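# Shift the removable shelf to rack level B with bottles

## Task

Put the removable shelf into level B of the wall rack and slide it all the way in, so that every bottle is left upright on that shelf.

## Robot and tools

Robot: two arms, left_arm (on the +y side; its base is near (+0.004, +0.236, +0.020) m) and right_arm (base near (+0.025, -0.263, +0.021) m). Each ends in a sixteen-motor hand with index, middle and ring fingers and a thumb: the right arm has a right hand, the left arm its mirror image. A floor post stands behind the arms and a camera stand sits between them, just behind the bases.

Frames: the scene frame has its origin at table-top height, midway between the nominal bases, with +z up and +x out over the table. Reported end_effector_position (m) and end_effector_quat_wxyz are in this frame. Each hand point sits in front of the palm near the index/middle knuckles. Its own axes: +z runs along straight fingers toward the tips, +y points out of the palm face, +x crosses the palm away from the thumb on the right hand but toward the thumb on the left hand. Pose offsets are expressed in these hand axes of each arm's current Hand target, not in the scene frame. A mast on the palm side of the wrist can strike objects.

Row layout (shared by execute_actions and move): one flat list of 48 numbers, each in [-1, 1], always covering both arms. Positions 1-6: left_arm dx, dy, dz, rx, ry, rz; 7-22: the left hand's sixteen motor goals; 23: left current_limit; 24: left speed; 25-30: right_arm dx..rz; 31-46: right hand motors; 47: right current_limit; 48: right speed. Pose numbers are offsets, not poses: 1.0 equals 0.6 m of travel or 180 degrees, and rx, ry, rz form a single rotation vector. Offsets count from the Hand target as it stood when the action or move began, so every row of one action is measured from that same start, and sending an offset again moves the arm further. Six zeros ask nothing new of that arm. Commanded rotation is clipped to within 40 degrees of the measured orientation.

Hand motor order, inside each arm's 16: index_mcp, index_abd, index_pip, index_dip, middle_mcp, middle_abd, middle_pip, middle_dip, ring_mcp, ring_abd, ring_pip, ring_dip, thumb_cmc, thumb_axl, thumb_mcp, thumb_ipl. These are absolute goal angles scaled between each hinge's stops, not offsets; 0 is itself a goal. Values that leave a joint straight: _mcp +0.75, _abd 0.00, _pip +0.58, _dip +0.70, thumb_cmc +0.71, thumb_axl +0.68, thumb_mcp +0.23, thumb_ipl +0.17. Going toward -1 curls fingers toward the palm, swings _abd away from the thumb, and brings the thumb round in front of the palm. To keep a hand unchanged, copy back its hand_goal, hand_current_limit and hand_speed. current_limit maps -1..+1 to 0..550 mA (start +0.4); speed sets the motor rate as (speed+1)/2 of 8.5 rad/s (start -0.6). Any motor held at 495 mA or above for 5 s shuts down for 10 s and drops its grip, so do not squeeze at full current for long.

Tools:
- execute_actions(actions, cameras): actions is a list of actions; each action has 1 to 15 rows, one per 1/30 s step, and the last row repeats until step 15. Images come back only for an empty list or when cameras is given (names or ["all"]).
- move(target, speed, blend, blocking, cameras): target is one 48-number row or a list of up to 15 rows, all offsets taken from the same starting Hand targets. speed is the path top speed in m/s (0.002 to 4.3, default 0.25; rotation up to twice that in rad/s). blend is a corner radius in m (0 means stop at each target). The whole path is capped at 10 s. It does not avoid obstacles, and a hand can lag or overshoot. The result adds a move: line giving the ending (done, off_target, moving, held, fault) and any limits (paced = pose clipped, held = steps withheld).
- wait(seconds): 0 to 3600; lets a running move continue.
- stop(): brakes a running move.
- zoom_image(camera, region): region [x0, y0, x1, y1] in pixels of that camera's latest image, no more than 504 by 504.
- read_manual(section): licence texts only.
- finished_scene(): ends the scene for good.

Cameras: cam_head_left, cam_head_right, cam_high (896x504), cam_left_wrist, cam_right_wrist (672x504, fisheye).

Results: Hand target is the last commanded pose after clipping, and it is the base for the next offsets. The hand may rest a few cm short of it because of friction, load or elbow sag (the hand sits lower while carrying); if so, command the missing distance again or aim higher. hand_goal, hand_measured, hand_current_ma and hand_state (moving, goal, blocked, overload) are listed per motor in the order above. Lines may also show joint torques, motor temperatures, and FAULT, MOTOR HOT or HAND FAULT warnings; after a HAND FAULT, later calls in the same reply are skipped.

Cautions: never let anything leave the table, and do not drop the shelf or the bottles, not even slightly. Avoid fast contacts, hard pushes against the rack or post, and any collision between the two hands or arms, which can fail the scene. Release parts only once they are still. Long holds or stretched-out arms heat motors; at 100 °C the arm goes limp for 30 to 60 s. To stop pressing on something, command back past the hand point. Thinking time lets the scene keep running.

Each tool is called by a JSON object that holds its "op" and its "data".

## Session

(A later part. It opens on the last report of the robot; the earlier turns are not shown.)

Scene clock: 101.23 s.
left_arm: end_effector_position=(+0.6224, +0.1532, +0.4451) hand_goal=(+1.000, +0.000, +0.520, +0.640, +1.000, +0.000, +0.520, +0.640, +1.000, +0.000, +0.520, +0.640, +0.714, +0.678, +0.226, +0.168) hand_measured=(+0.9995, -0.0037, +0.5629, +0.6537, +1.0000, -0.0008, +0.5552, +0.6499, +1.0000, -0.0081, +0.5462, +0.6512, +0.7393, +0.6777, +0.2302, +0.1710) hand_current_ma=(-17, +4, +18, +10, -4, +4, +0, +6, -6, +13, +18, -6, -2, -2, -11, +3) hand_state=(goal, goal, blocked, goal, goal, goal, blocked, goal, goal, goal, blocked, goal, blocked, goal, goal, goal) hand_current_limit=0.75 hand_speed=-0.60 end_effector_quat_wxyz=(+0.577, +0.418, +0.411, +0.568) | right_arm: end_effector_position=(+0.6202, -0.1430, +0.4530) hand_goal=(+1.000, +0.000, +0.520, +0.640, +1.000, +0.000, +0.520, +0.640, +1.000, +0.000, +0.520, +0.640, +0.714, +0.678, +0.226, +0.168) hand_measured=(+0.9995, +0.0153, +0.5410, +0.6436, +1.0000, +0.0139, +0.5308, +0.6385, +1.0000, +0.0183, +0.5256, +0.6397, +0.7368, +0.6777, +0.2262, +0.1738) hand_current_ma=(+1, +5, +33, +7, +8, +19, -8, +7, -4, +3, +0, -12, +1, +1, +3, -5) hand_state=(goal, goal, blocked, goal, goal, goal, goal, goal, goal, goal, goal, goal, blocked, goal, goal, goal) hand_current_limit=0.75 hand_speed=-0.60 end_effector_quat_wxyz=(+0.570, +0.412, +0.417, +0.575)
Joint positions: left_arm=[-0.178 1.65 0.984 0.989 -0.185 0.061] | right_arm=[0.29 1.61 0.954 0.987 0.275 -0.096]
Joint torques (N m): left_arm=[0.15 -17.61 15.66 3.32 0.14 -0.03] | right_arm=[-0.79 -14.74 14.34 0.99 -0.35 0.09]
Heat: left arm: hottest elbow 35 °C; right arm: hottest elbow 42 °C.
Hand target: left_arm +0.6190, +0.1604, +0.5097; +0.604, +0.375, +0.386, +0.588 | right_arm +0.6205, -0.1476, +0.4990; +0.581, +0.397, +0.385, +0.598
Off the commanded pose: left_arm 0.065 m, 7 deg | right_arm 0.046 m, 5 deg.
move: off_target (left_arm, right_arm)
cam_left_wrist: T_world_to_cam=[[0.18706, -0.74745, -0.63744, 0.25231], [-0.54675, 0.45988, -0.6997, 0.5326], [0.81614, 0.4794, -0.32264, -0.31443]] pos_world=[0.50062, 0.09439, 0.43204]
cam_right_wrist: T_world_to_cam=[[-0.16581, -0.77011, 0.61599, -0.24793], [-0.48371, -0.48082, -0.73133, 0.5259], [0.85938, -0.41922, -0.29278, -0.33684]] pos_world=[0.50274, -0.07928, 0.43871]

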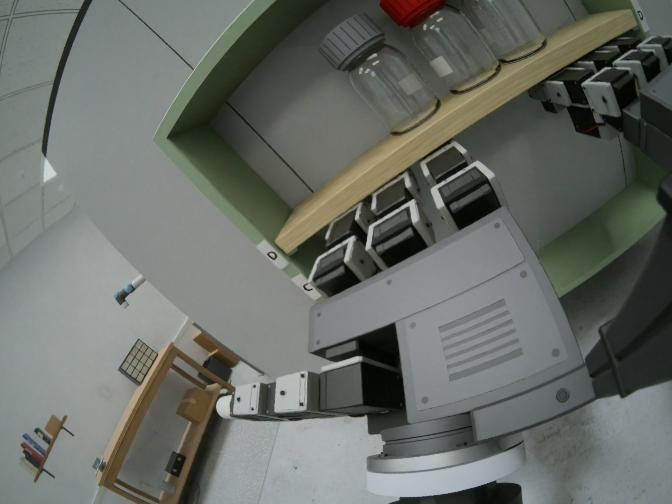

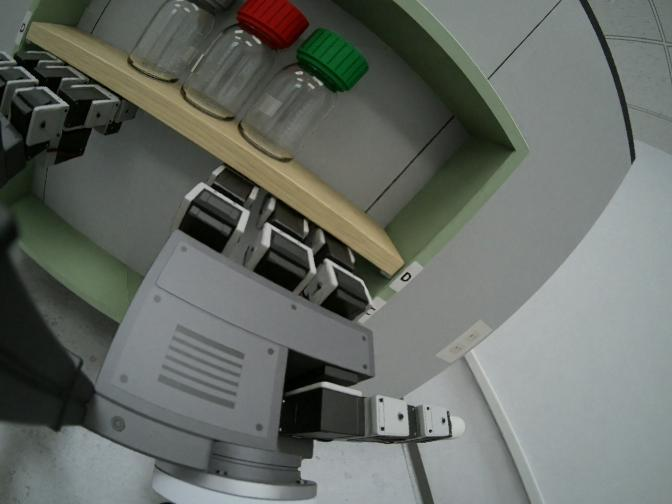

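{"op": "move", "data": {"target": [[0,0.0154,0.0063,-0.012,0,0,1,0,0.52,0.64,1,0,0.52,0.64,1,0,0.52,0.64,0.714,0.678,0.226,0.168,0.75,-0.6,0,0.0123,0.005,-0.012,0,0,1,0,0.52,0.64,1,0,0.52,0.64,1,0,0.52,0.64,0.714,0.678,0.226,0.168,0.75,-0.6]], "speed": 0.05, "cameras": ["cam_left_wrist","cam_right_wrist", "cam_head_left"]}}

{"op": "zoom_image", "data": {"camera": "cam_left_wrist", "region": [530, 0, 670, 120]}}

{"op": "zoom_image", "data": {"camera": "cam_right_wrist", "region": [10, 0, 150, 120]}}

{"op": "zoom_image", "data": {"camera": "cam_right_wrist", "region": [300, 180, 440, 300]}}

Scene clock: 102.93 s.
left_arm: end_effector_position=(+0.6226, +0.1532, +0.4462) hand_goal=(+1.000, +0.000, +0.520, +0.640, +1.000, +0.000, +0.520, +0.640, +1.000, +0.000, +0.520, +0.640, +0.714, +0.678, +0.226, +0.168) hand_measured=(+1.0000, -0.0052, +0.5693, +0.6525, +1.0000, +0.0007, +0.5616, +0.6499, +1.0000, -0.0081, +0.5513, +0.6512, +0.7393, +0.6767, +0.2302, +0.1710) hand_current_ma=(-2, +1, +4, -3, -10, -10, +6, +0, -10, +16, +16, -9, -17, -14, -16, -5) hand_state=(goal, goal, blocked, goal, goal, goal, blocked, goal, goal, goal, blocked, goal, blocked, goal, goal, goal) hand_current_limit=0.75 hand_speed=-0.60 end_effector_quat_wxyz=(+0.578, +0.418, +0.410, +0.568) | right_arm: end_effector_position=(+0.6197, -0.1433, +0.4549) hand_goal=(+1.000, +0.000, +0.520, +0.640, +1.000, +0.000, +0.520, +0.640, +1.000, +0.000, +0.520, +0.640, +0.714, +0.678, +0.226, +0.168) hand_measured=(+1.0000, +0.0153, +0.5526, +0.6499, +1.0000, +0.0139, +0.5436, +0.6448, +0.9995, +0.0168, +0.5398, +0.6436, +0.7368, +0.6767, +0.2262, +0.1738) hand_current_ma=(-2, +12, +30, +2, +1, +9, +13, +6, -1, +0, +12, +0, +24, +0, +0, -5) hand_state=(goal, goal, blocked, goal, goal, goal, blocked, goal, goal, goal, goal, goal, blocked, goal, goal, goal) hand_current_limit=0.75 hand_speed=-0.60 end_effector_quat_wxyz=(+0.571, +0.410, +0.415, +0.577)
Joint positions: left_arm=[-0.178 1.65 0.986 0.989 -0.184 0.061] | right_arm=[0.289 1.61 0.956 0.992 0.273 -0.096]
Joint torques (N m): left_arm=[0.21 -16.91 16.92 4.68 0.26 0.05] | right_arm=[-0.85 -13.86 15.5 2.13 -0.5 -0.02]
Heat: left arm: hottest elbow 35 °C; right arm: hottest elbow 42 °C.
Hand target: left_arm +0.6186, +0.1607, +0.5197; +0.611, +0.364, +0.374, +0.595 | right_arm +0.6204, -0.1477, +0.5070; +0.588, +0.386, +0.373, +0.605
Off the commanded pose: left_arm 0.074 m, 9 deg | right_arm 0.052 m, 7 deg.
move: off_target (left_arm, right_arm)
cam_left_wrist: T_world_to_cam=[[0.188, -0.74766, -0.63691, 0.25217], [-0.54482, 0.46017, -0.70101, 0.53292], [0.81721, 0.47879, -0.32083, -0.31557]] pos_world=[0.50082, 0.09439, 0.43294]
cam_right_wrist: T_world_to_cam=[[-0.16878, -0.771, 0.61406, -0.24686], [-0.47823, -0.48069, -0.735, 0.52522], [0.86186, -0.41772, -0.28759, -0.33976]] pos_world=[0.50234, -0.07978, 0.43991]
Images, in order (width x height): cam_head_left 896x504, cam_left_wrist 672x504, cam_right_wrist 672x504.

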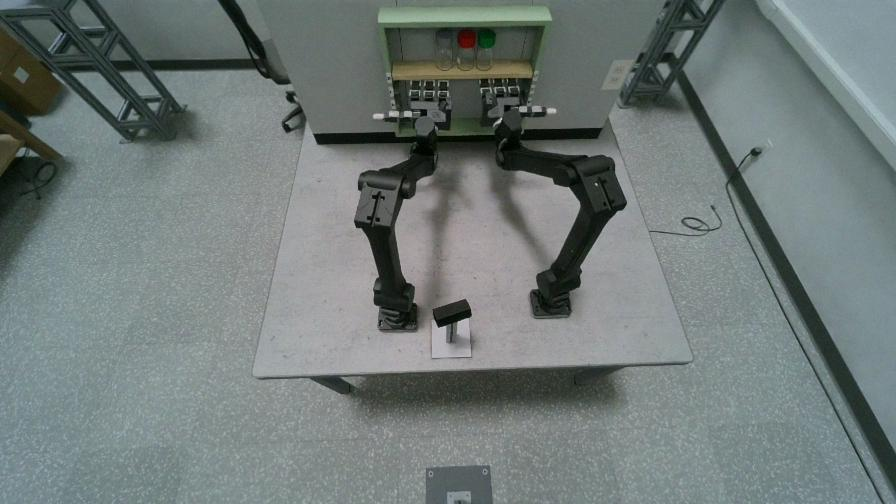

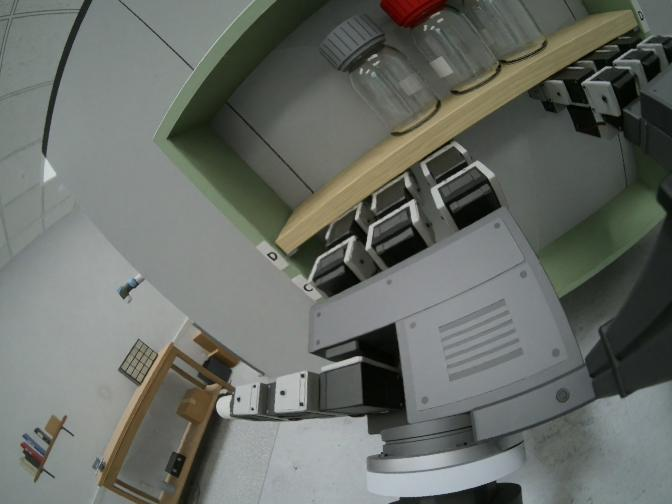

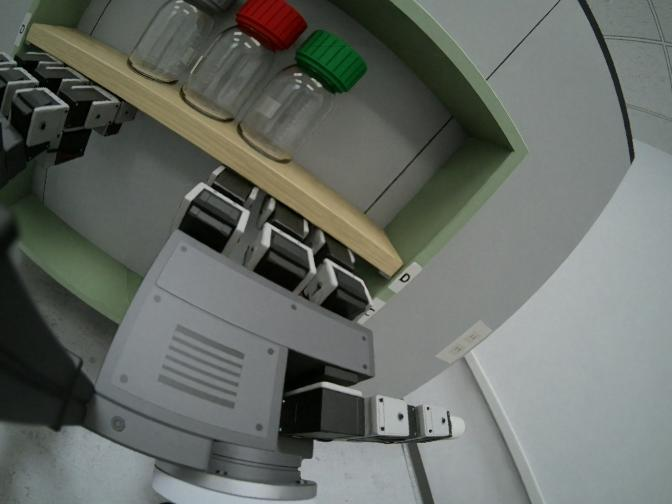

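Scaled by 3.600 from the camera's image (finer frame: 960x720).

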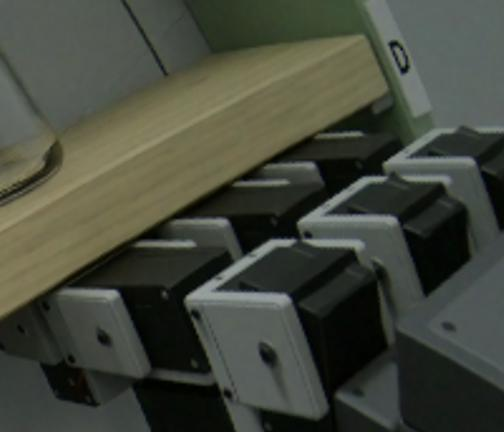

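Scaled by 3.600 from the camera's image (finer frame: 960x720).

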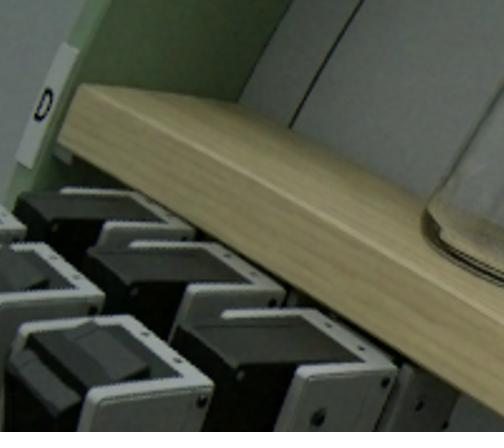

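Scaled by 3.600 from the camera's image (finer frame: 960x720).

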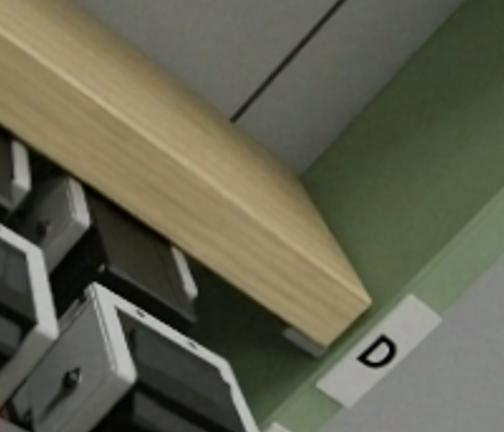

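{"op": "move", "data": {"target": [[0,0.0123,0.005,-0.003,0,0,1,0,0.52,0.64,1,0,0.52,0.64,1,0,0.52,0.64,0.714,0.678,0.226,0.168,0.75,-0.6,0,0.0154,0.0063,-0.003,0,0,1,0,0.52,0.64,1,0,0.52,0.64,1,0,0.52,0.64,0.714,0.678,0.226,0.168,0.75,-0.6]], "speed": 0.05, "cameras": ["cam_left_wrist","cam_right_wrist", "cam_head_left"]}}

{"op": "zoom_image", "data": {"camera": "cam_left_wrist", "region": [530, 0, 670, 120]}}

{"op": "zoom_image", "data": {"camera": "cam_right_wrist", "region": [10, 0, 150, 120]}}

{"op": "zoom_image", "data": {"camera": "cam_right_wrist", "region": [300, 180, 440, 300]}}

Scene clock: 104.53 s.
left_arm: end_effector_position=(+0.6227, +0.1531, +0.4466) hand_goal=(+1.000, +0.000, +0.520, +0.640, +1.000, +0.000, +0.520, +0.640, +1.000, +0.000, +0.520, +0.640, +0.714, +0.678, +0.226, +0.168) hand_measured=(+1.0000, -0.0037, +0.5705, +0.6537, +0.9995, -0.0008, +0.5629, +0.6499, +1.0000, -0.0096, +0.5526, +0.6525, +0.7393, +0.6767, +0.2302, +0.1710) hand_current_ma=(-6, -6, +5, +1, -24, -5, -4, +6, -5, +1, +22, +2, -14, +1, -13, +1) hand_state=(goal, goal, blocked, goal, goal, goal, blocked, goal, goal, goal, blocked, goal, blocked, goal, goal, goal) hand_current_limit=0.75 hand_speed=-0.60 end_effector_quat_wxyz=(+0.579, +0.417, +0.410, +0.568) | right_arm: end_effector_position=(+0.6199, -0.1435, +0.4554) hand_goal=(+1.000, +0.000, +0.520, +0.640, +1.000, +0.000, +0.520, +0.640, +1.000, +0.000, +0.520, +0.640, +0.714, +0.678, +0.226, +0.168) hand_measured=(+0.9995, +0.0139, +0.5564, +0.6512, +0.9995, +0.0139, +0.5475, +0.6461, +1.0000, +0.0183, +0.5436, +0.6461, +0.7368, +0.6777, +0.2262, +0.1738) hand_current_ma=(+6, +8, +32, +16, +9, +13, +20, +5, -3, +0, +16, -3, +19, -3, +8, -12) hand_state=(goal, goal, blocked, goal, goal, goal, blocked, goal, goal, goal, blocked, goal, blocked, goal, goal, goal) hand_current_limit=0.75 hand_speed=-0.60 end_effector_quat_wxyz=(+0.571, +0.410, +0.415, +0.577)
Joint positions: left_arm=[-0.178 1.65 0.987 0.989 -0.183 0.061] | right_arm=[0.289 1.61 0.957 0.992 0.272 -0.096]
Joint torques (N m): left_arm=[0.32 -17.61 17.47 4.46 0.27 0.07] | right_arm=[-1.08 -14.51 16.14 1.7 -0.52 -0.02]
Heat: left arm: hottest elbow 35 °C; right arm: hottest elbow 42 °C.
Hand target: left_arm +0.6179, +0.1607, +0.5276; +0.613, +0.361, +0.372, +0.597 | right_arm +0.6199, -0.1481, +0.5169; +0.590, +0.383, +0.371, +0.607
Off the commanded pose: left_arm 0.081 m, 9 deg | right_arm 0.062 m, 7 deg.
move: off_target (left_arm, right_arm)
cam_left_wrist: T_world_to_cam=[[0.18792, -0.74773, -0.63685, 0.25238], [-0.54392, 0.46067, -0.70138, 0.53279], [0.81782, 0.4782, -0.32014, -0.31602]] pos_world=[0.50082, 0.09439, 0.43324]
cam_right_wrist: T_world_to_cam=[[-0.16947, -0.77113, 0.61371, -0.2468], [-0.4775, -0.4805, -0.7356, 0.5255], [0.86213, -0.41771, -0.28678, -0.34036]] pos_world=[0.50254, -0.07998, 0.44042]
Images, in order (width x height): cam_head_left 896x504, cam_left_wrist 672x504, cam_right_wrist 672x504.

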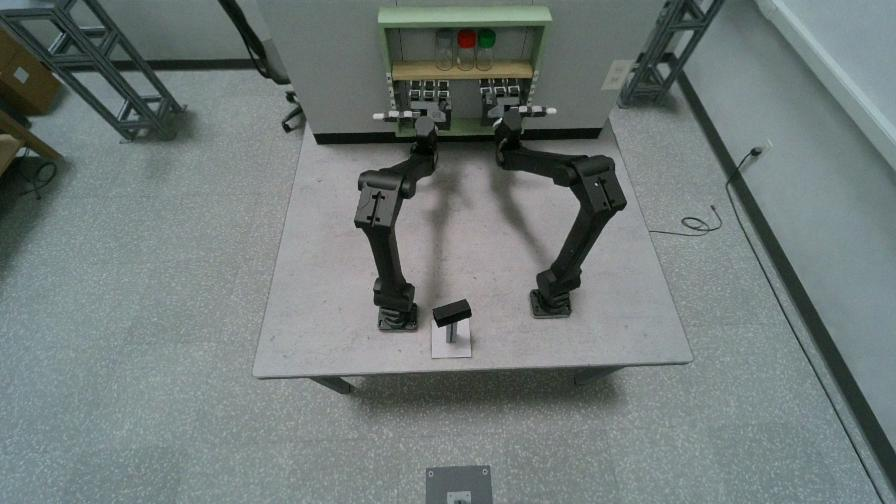

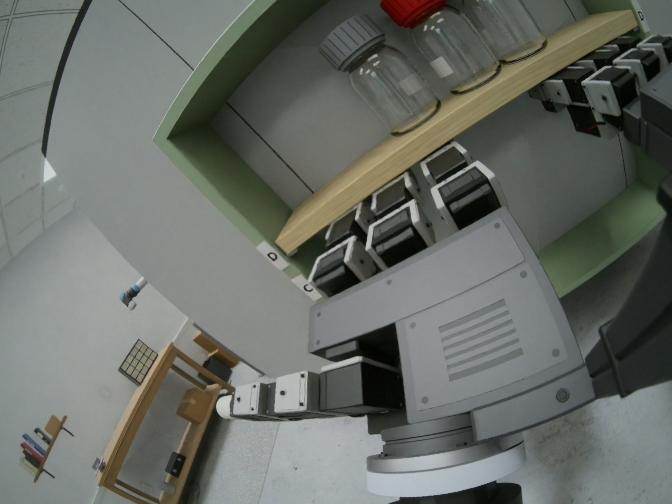

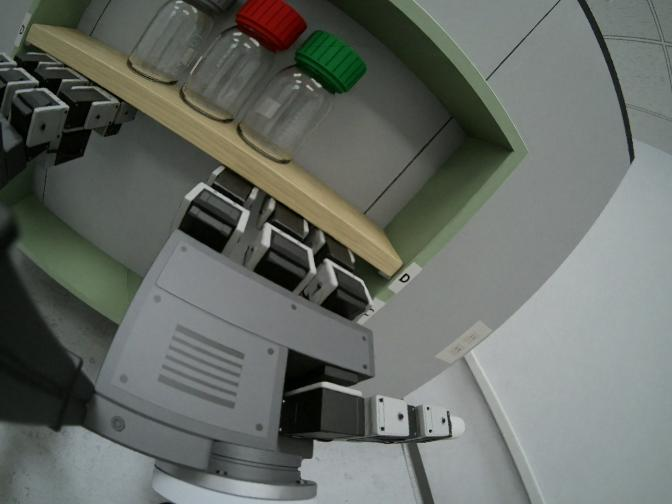

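Scaled by 3.600 from the camera's image (finer frame: 960x720).

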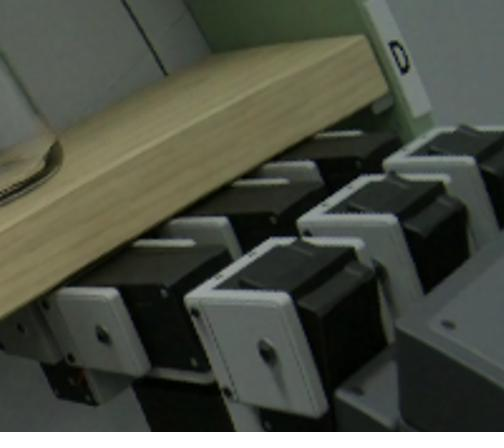

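Scaled by 3.600 from the camera's image (finer frame: 960x720).

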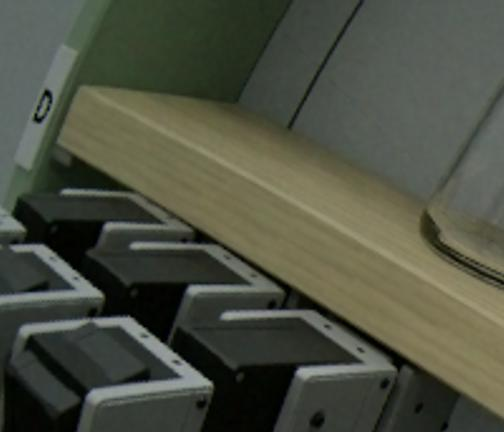

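Scaled by 3.600 from the camera's image (finer frame: 960x720).

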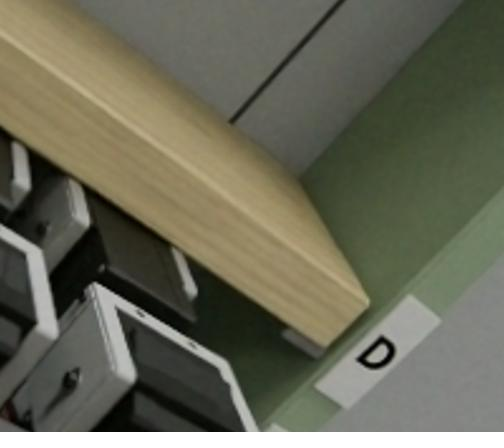

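{"op": "move", "data": {"target": [[0,0.0123,0.005,-0.003,0,0,1,0,0.52,0.64,1,0,0.52,0.64,1,0,0.52,0.64,0.714,0.678,0.226,0.168,0.75,-0.6,0,0.0154,0.0063,-0.003,0,0,1,0,0.52,0.64,1,0,0.52,0.64,1,0,0.52,0.64,0.714,0.678,0.226,0.168,0.75,-0.6]], "speed": 0.05, "cameras": ["cam_left_wrist","cam_right_wrist"]}}

{"op": "zoom_image", "data": {"camera": "cam_left_wrist", "region": [530, 0, 670, 120]}}

{"op": "zoom_image", "data": {"camera": "cam_right_wrist", "region": [10, 0, 150, 120]}}

{"op": "zoom_image", "data": {"camera": "cam_right_wrist", "region": [300, 180, 440, 300]}}

Scene clock: 106.27 s.
left_arm: end_effector_position=(+0.6228, +0.1532, +0.4474) hand_goal=(+1.000, +0.000, +0.520, +0.640, +1.000, +0.000, +0.520, +0.640, +1.000, +0.000, +0.520, +0.640, +0.714, +0.678, +0.226, +0.168) hand_measured=(+0.9995, -0.0052, +0.5757, +0.6525, +1.0000, -0.0008, +0.5654, +0.6525, +1.0000, -0.0096, +0.5577, +0.6525, +0.7393, +0.6767, +0.2302, +0.1710) hand_current_ma=(+4, -2, +10, -3, +1, -11, -5, -3, -7, +9, +0, -2, +6, +10, +3, +2) hand_state=(goal, goal, blocked, goal, goal, goal, blocked, goal, goal, goal, blocked, goal, blocked, goal, goal, goal) hand_current_limit=0.75 hand_speed=-0.60 end_effector_quat_wxyz=(+0.579, +0.417, +0.410, +0.568) | right_arm: end_effector_position=(+0.6198, -0.1435, +0.4562) hand_goal=(+1.000, +0.000, +0.520, +0.640, +1.000, +0.000, +0.520, +0.640, +1.000, +0.000, +0.520, +0.640, +0.714, +0.678, +0.226, +0.168) hand_measured=(+1.0000, +0.0139, +0.5603, +0.6512, +1.0000, +0.0139, +0.5513, +0.6486, +1.0000, +0.0168, +0.5475, +0.6486, +0.7368, +0.6777, +0.2262, +0.1738) hand_current_ma=(+0, +4, +33, +12, +6, +14, +12, +7, +1, +16, +17, -2, +14, -7, +4, -9) hand_state=(goal, goal, blocked, goal, goal, goal, blocked, goal, goal, goal, blocked, goal, blocked, goal, goal, goal) hand_current_limit=0.75 hand_speed=-0.60 end_effector_quat_wxyz=(+0.572, +0.409, +0.415, +0.578)
Joint positions: left_arm=[-0.177 1.65 0.988 0.989 -0.182 0.061] | right_arm=[0.289 1.61 0.958 0.992 0.272 -0.096]
Joint torques (N m): left_arm=[0.32 -18.43 17.96 4.19 0.26 0.09] | right_arm=[-1.2 -15.21 16.85 1.18 -0.61 -0.05]
Heat: left arm: hottest elbow 36 °C; right arm: hottest elbow 42 °C.
Hand target: left_arm +0.6171, +0.1609, +0.5356; +0.614, +0.358, +0.369, +0.599 | right_arm +0.6194, -0.1484, +0.5268; +0.592, +0.380, +0.368, +0.608
Off the commanded pose: left_arm 0.089 m, 10 deg | right_arm 0.071 m, 8 deg.
move: off_target (left_arm, right_arm)
cam_left_wrist: T_world_to_cam=[[0.18867, -0.74787, -0.63647, 0.25227], [-0.54272, 0.46074, -0.70227, 0.53305], [0.81845, 0.47792, -0.31895, -0.31684]] pos_world=[0.50102, 0.09449, 0.43384]
cam_right_wrist: T_world_to_cam=[[-0.17042, -0.77141, 0.61309, -0.24644], [-0.47642, -0.48013, -0.73655, 0.52585], [0.86254, -0.41761, -0.28569, -0.34087]] pos_world=[0.50254, -0.07998, 0.44102]

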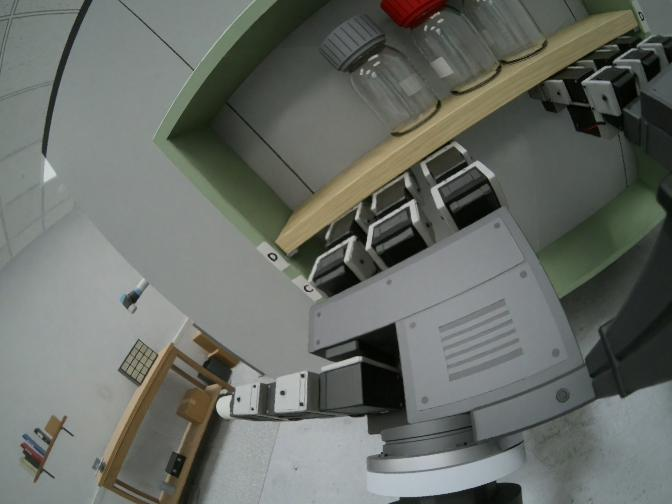

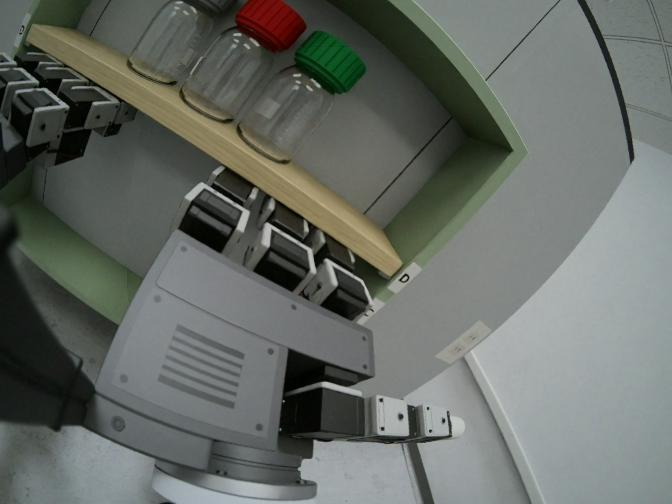

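Scaled by 3.600 from the camera's image (finer frame: 960x720).

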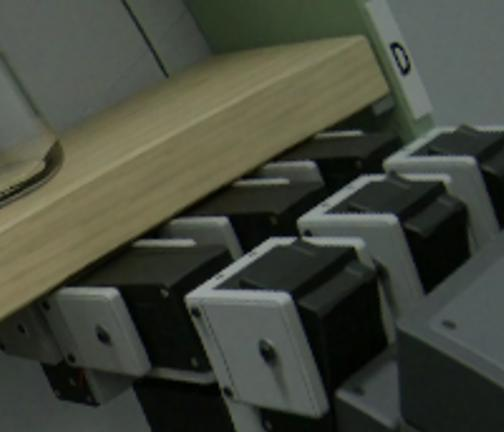

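Scaled by 3.600 from the camera's image (finer frame: 960x720).

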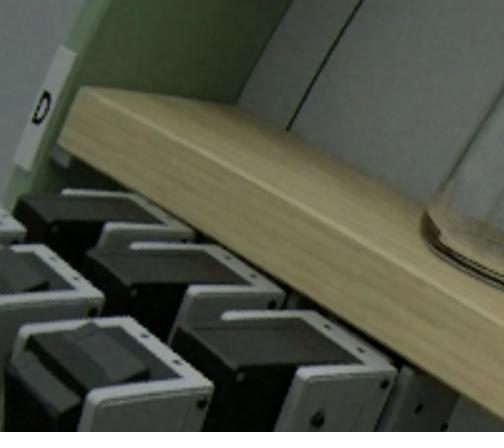

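Scaled by 3.600 from the camera's image (finer frame: 960x720).

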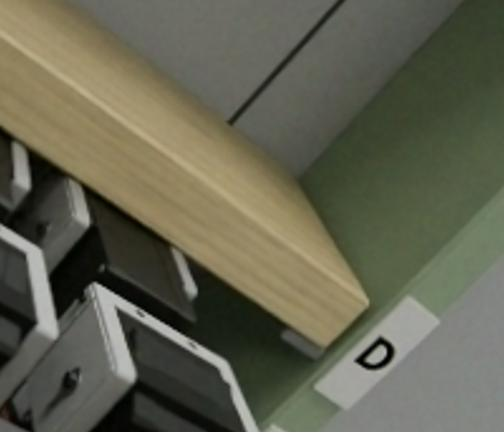

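{"op": "move", "data": {"target": [[0,0.0185,0.0075,-0.003,0,0,1,0,0.52,0.64,1,0,0.52,0.64,1,0,0.52,0.64,0.714,0.678,0.226,0.168,0.75,-0.6,0,0.0216,0.009,-0.003,0,0,1,0,0.52,0.64,1,0,0.52,0.64,1,0,0.52,0.64,0.714,0.678,0.226,0.168,0.75,-0.6]], "speed": 0.05, "cameras": ["cam_left_wrist","cam_right_wrist"]}}

{"op": "zoom_image", "data": {"camera": "cam_left_wrist", "region": [530, 0, 670, 120]}}

{"op": "zoom_image", "data": {"camera": "cam_right_wrist", "region": [10, 0, 150, 120]}}

{"op": "zoom_image", "data": {"camera": "cam_right_wrist", "region": [300, 180, 440, 300]}}

Scene clock: 109.13 s.
left_arm: end_effector_position=(+0.6253, +0.1528, +0.4489) hand_goal=(+1.000, +0.000, +0.520, +0.640, +1.000, +0.000, +0.520, +0.640, +1.000, +0.000, +0.520, +0.640, +0.714, +0.678, +0.226, +0.168) hand_measured=(+1.0000, -0.0023, +0.5821, +0.6525, +1.0000, +0.0007, +0.5718, +0.6550, +1.0000, -0.0096, +0.5629, +0.6537, +0.7393, +0.6777, +0.2302, +0.1719) hand_current_ma=(-3, +8, +15, -1, -6, -11, +5, +7, -10, +14, +15, -6, -20, -3, -4, +5) hand_state=(goal, goal, blocked, goal, goal, goal, blocked, goal, goal, goal, blocked, goal, blocked, goal, goal, goal) hand_current_limit=0.75 hand_speed=-0.60 end_effector_quat_wxyz=(+0.578, +0.419, +0.411, +0.568) | right_arm: end_effector_position=(+0.6206, -0.1432, +0.4593) hand_goal=(+1.000, +0.000, +0.520, +0.640, +1.000, +0.000, +0.520, +0.640, +1.000, +0.000, +0.520, +0.640, +0.714, +0.678, +0.226, +0.168) hand_measured=(+1.0000, +0.0124, +0.5629, +0.6512, +1.0000, +0.0139, +0.5526, +0.6499, +1.0000, +0.0168, +0.5462, +0.6474, +0.7381, +0.6767, +0.2262, +0.1738) hand_current_ma=(-1, +9, +52, +19, +0, +8, +16, +10, +0, +5, +12, -6, +13, -8, +4, -2) hand_state=(goal, goal, blocked, goal, goal, goal, blocked, goal, goal, goal, blocked, goal, blocked, goal, goal, goal) hand_current_limit=0.75 hand_speed=-0.60 end_effector_quat_wxyz=(+0.570, +0.411, +0.418, +0.575)
Joint positions: left_arm=[-0.177 1.65 0.996 0.977 -0.182 0.061] | right_arm=[0.289 1.599 0.961 0.966 0.272 -0.096]
Joint torques (N m): left_arm=[0.32 -19.55 18.21 4.16 0.28 0.1] | right_arm=[-0.85 -15.85 17.72 1.44 -0.69 -0.07]
Heat: left arm: hottest elbow 36 °C; right arm: hottest elbow 43 °C.
Hand target: left_arm +0.6158, +0.1614, +0.5475; +0.616, +0.355, +0.366, +0.600 | right_arm +0.6185, -0.1487, +0.5409; +0.593, +0.377, +0.365, +0.610
Off the commanded pose: left_arm 0.099 m, 11 deg | right_arm 0.082 m, 9 deg.
move: off_target (left_arm, right_arm)
cam_left_wrist: T_world_to_cam=[[0.18587, -0.74716, -0.63813, 0.25493], [-0.54582, 0.46151, -0.69935, 0.53611], [0.81703, 0.47829, -0.32203, -0.31601]] pos_world=[0.50342, 0.09419, 0.43584]
cam_right_wrist: T_world_to_cam=[[-0.1639, -0.76939, 0.6174, -0.25372], [-0.48413, -0.48257, -0.72989, 0.52996], [0.85951, -0.41853, -0.29339, -0.33526]] pos_world=[0.50314, -0.07978, 0.4451]

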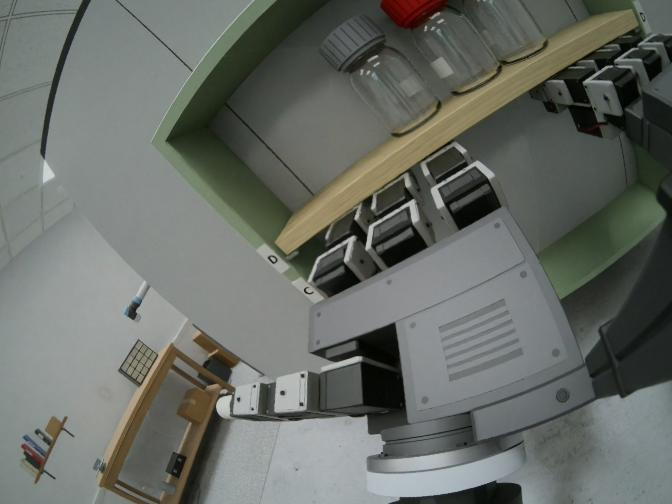

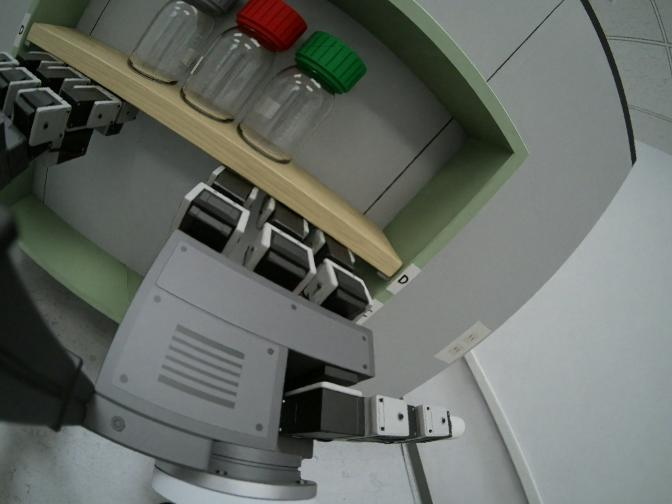

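Scaled by 3.600 from the camera's image (finer frame: 960x720).

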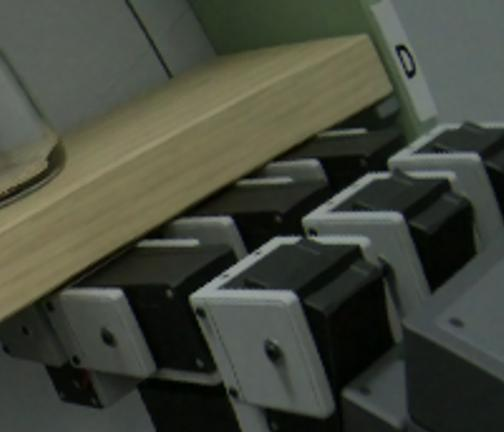

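Scaled by 3.600 from the camera's image (finer frame: 960x720).

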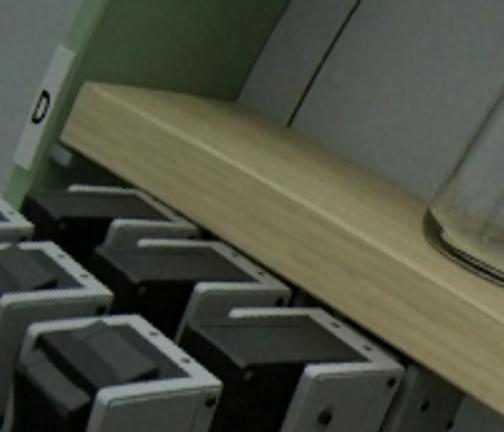

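Scaled by 3.600 from the camera's image (finer frame: 960x720).

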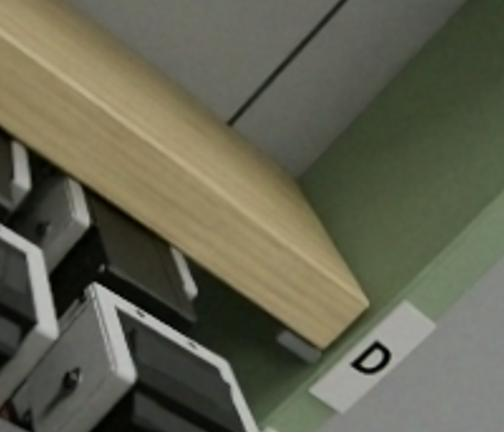

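{"op": "move", "data": {"target": [[0,0.031,-0.0055,-0.003,0,0,1,0,0.52,0.64,1,0,0.52,0.64,1,0,0.52,0.64,0.714,0.678,0.226,0.168,0.75,-0.6,0,0.0255,-0.009,-0.003,0,0,1,0,0.52,0.64,1,0,0.52,0.64,1,0,0.52,0.64,0.714,0.678,0.226,0.168,0.75,-0.6]], "speed": 0.04, "cameras": ["all"]}}

{"op": "zoom_image", "data": {"camera": "cam_left_wrist", "region": [530, 0, 670, 120]}}

{"op": "zoom_image", "data": {"camera": "cam_right_wrist", "region": [10, 0, 150, 120]}}

{"op": "zoom_image", "data": {"camera": "cam_right_wrist", "region": [300, 180, 440, 300]}}

{"op": "zoom_image", "data": {"camera": "cam_left_wrist", "region": [240, 180, 380, 300]}}

Scene clock: 111.40 s.
left_arm: end_effector_position=(+0.6211, +0.1537, +0.4605) hand_goal=(+1.000, +0.000, +0.520, +0.640, +1.000, +0.000, +0.520, +0.640, +1.000, +0.000, +0.520, +0.640, +0.714, +0.678, +0.226, +0.168) hand_measured=(+1.0000, -0.0037, +0.6052, +0.6614, +1.0000, -0.0008, +0.5975, +0.6703, +1.0000, -0.0096, +0.5911, +0.6741, +0.7393, +0.6767, +0.2302, +0.1719) hand_current_ma=(+5, -8, +22, +5, -10, -10, +11, +4, +5, +3, +2, +2, -2, +4, -11, -6) hand_state=(goal, goal, blocked, blocked, goal, goal, blocked, blocked, goal, goal, blocked, blocked, blocked, goal, goal, goal) hand_current_limit=0.75 hand_speed=-0.60 end_effector_quat_wxyz=(+0.578, +0.418, +0.410, +0.568) | right_arm: end_effector_position=(+0.6183, -0.1437, +0.4659) hand_goal=(+1.000, +0.000, +0.520, +0.640, +1.000, +0.000, +0.520, +0.640, +1.000, +0.000, +0.520, +0.640, +0.714, +0.678, +0.226, +0.168) hand_measured=(+1.0000, +0.0095, +0.5770, +0.6550, +1.0000, +0.0109, +0.5629, +0.6537, +0.9995, +0.0139, +0.5513, +0.6499, +0.7368, +0.6767, +0.2262, +0.1738) hand_current_ma=(-9, +9, +56, +13, +6, +0, +23, +9, -8, +5, +16, -3, +11, +1, -5, +1) hand_state=(goal, goal, blocked, goal, goal, goal, blocked, goal, goal, goal, blocked, goal, blocked, goal, goal, goal) hand_current_limit=0.75 hand_speed=-0.60 end_effector_quat_wxyz=(+0.569, +0.411, +0.420, +0.575)
Joint positions: left_arm=[-0.177 1.621 0.996 0.949 -0.182 0.061] | right_arm=[0.288 1.581 0.961 0.947 0.269 -0.096]
Joint torques (N m): left_arm=[0.03 -19.84 17.61 4.53 0.17 0.14] | right_arm=[-1.08 -17.08 16.8 1.68 -0.33 -0.11]
Heat: left arm: hottest elbow 36 °C; right arm: hottest elbow 43 °C.
Hand target: left_arm +0.6041, +0.1618, +0.5621; +0.618, +0.352, +0.363, +0.602 | right_arm +0.6068, -0.1491, +0.5521; +0.595, +0.375, +0.362, +0.612
Off the commanded pose: left_arm 0.104 m, 11 deg | right_arm 0.087 m, 9 deg.
move: off_target (left_arm, right_arm)
cam_left_wrist: T_world_to_cam=[[0.18631, -0.74728, -0.63785, 0.26339], [-0.54531, 0.46139, -0.69982, 0.54142], [0.81726, 0.47821, -0.32154, -0.30963]] pos_world=[0.49922, 0.09509, 0.44734]
cam_right_wrist: T_world_to_cam=[[-0.16127, -0.76896, 0.61862, -0.26064], [-0.48383, -0.48473, -0.72866, 0.53242], [0.86018, -0.41682, -0.29387, -0.33142]] pos_world=[0.50064, -0.08048, 0.4518]

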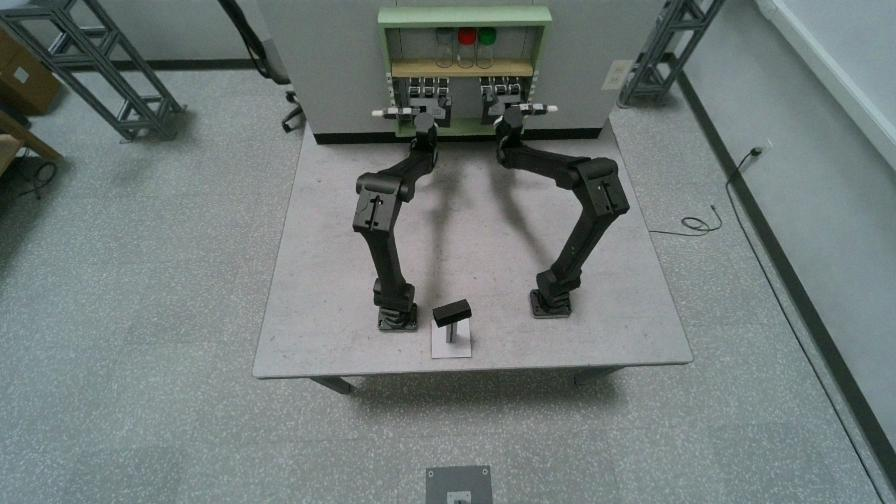

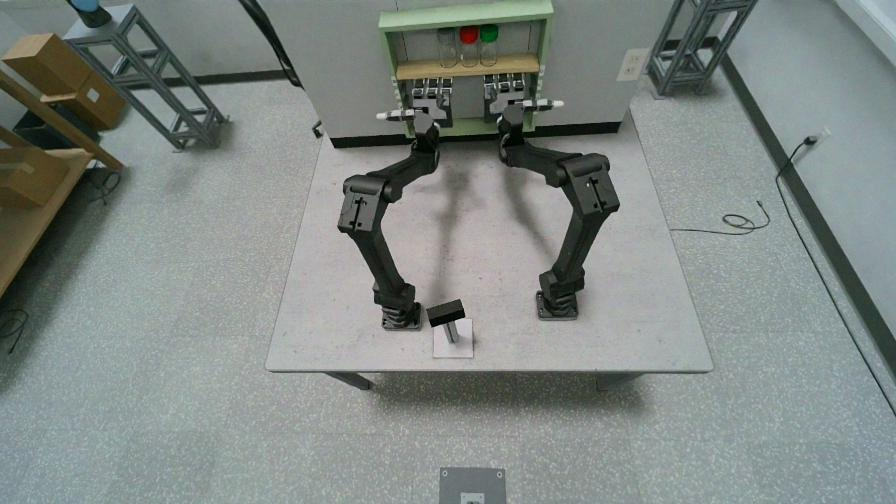

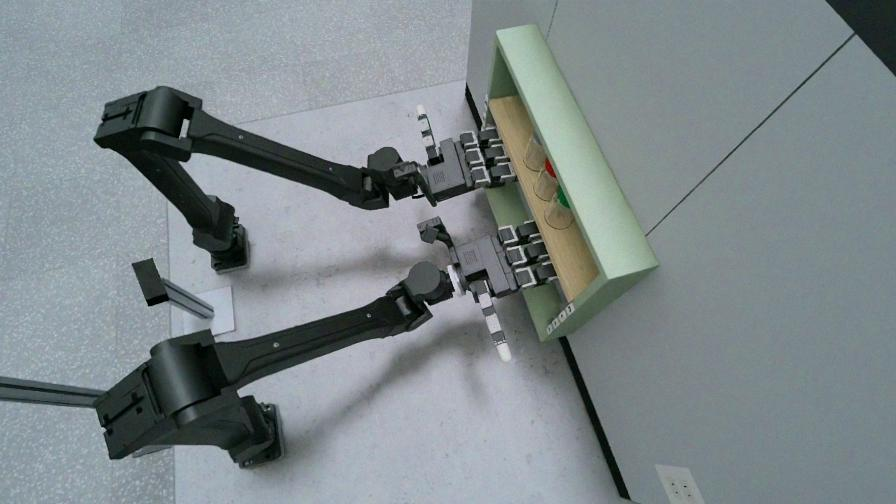

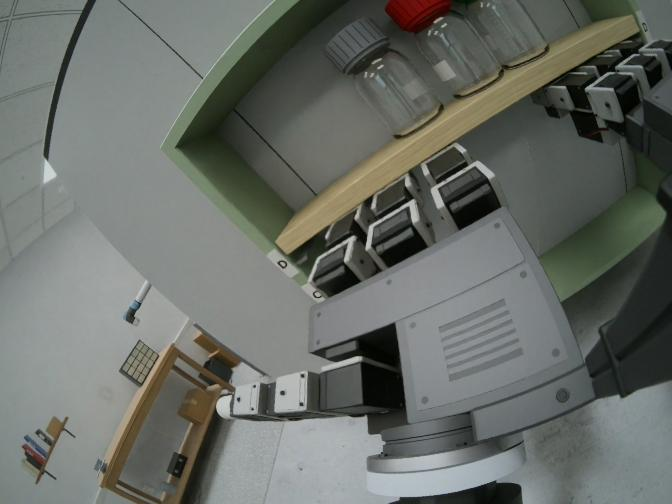

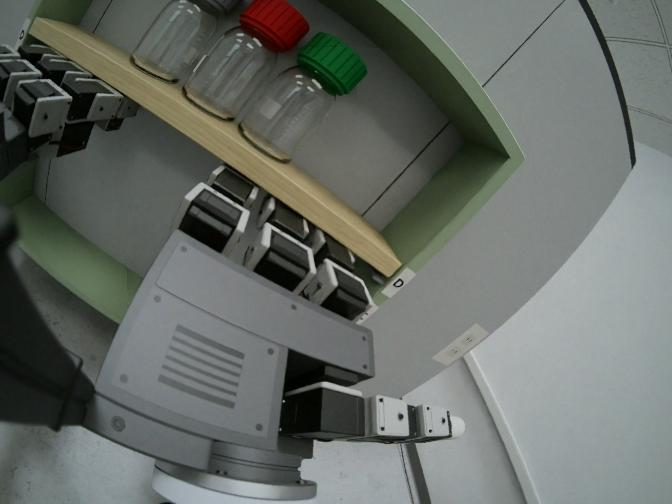

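Scaled by 3.600 from the camera's image (finer frame: 960x720).

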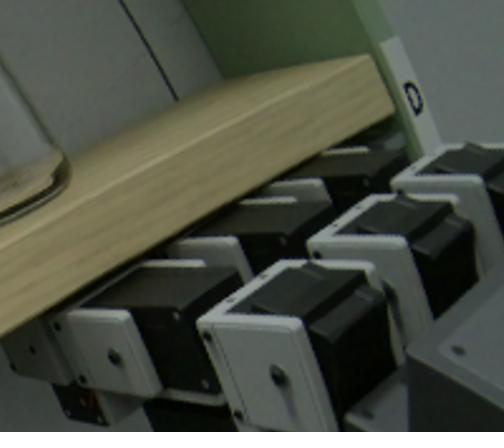

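Scaled by 3.600 from the camera's image (finer frame: 960x720).

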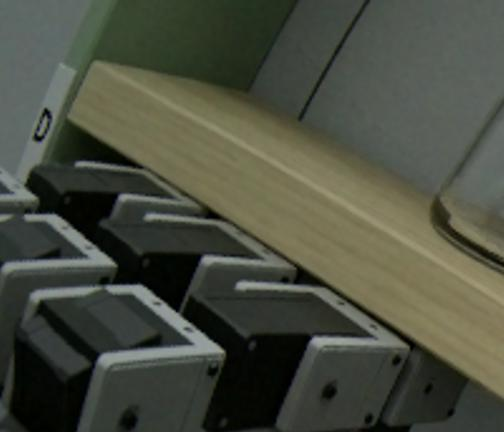

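Scaled by 3.600 from the camera's image (finer frame: 960x720).

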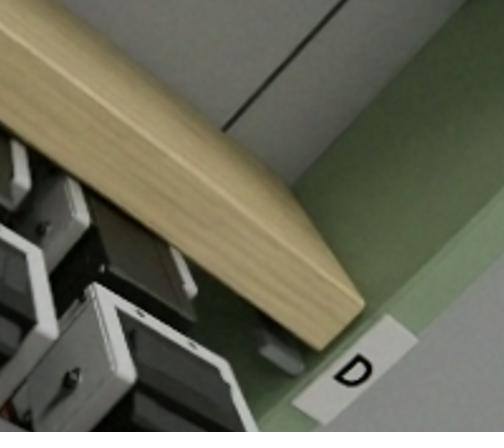

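Scaled by 3.600 from the camera's image (finer frame: 960x720).

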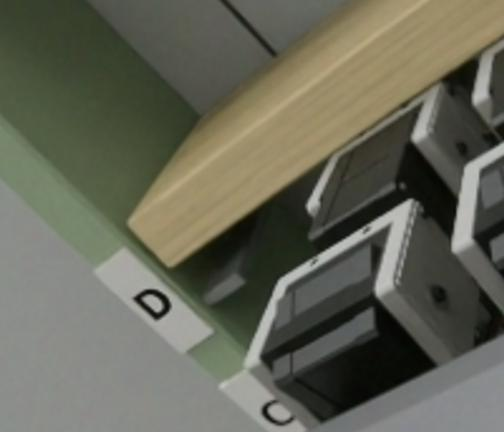

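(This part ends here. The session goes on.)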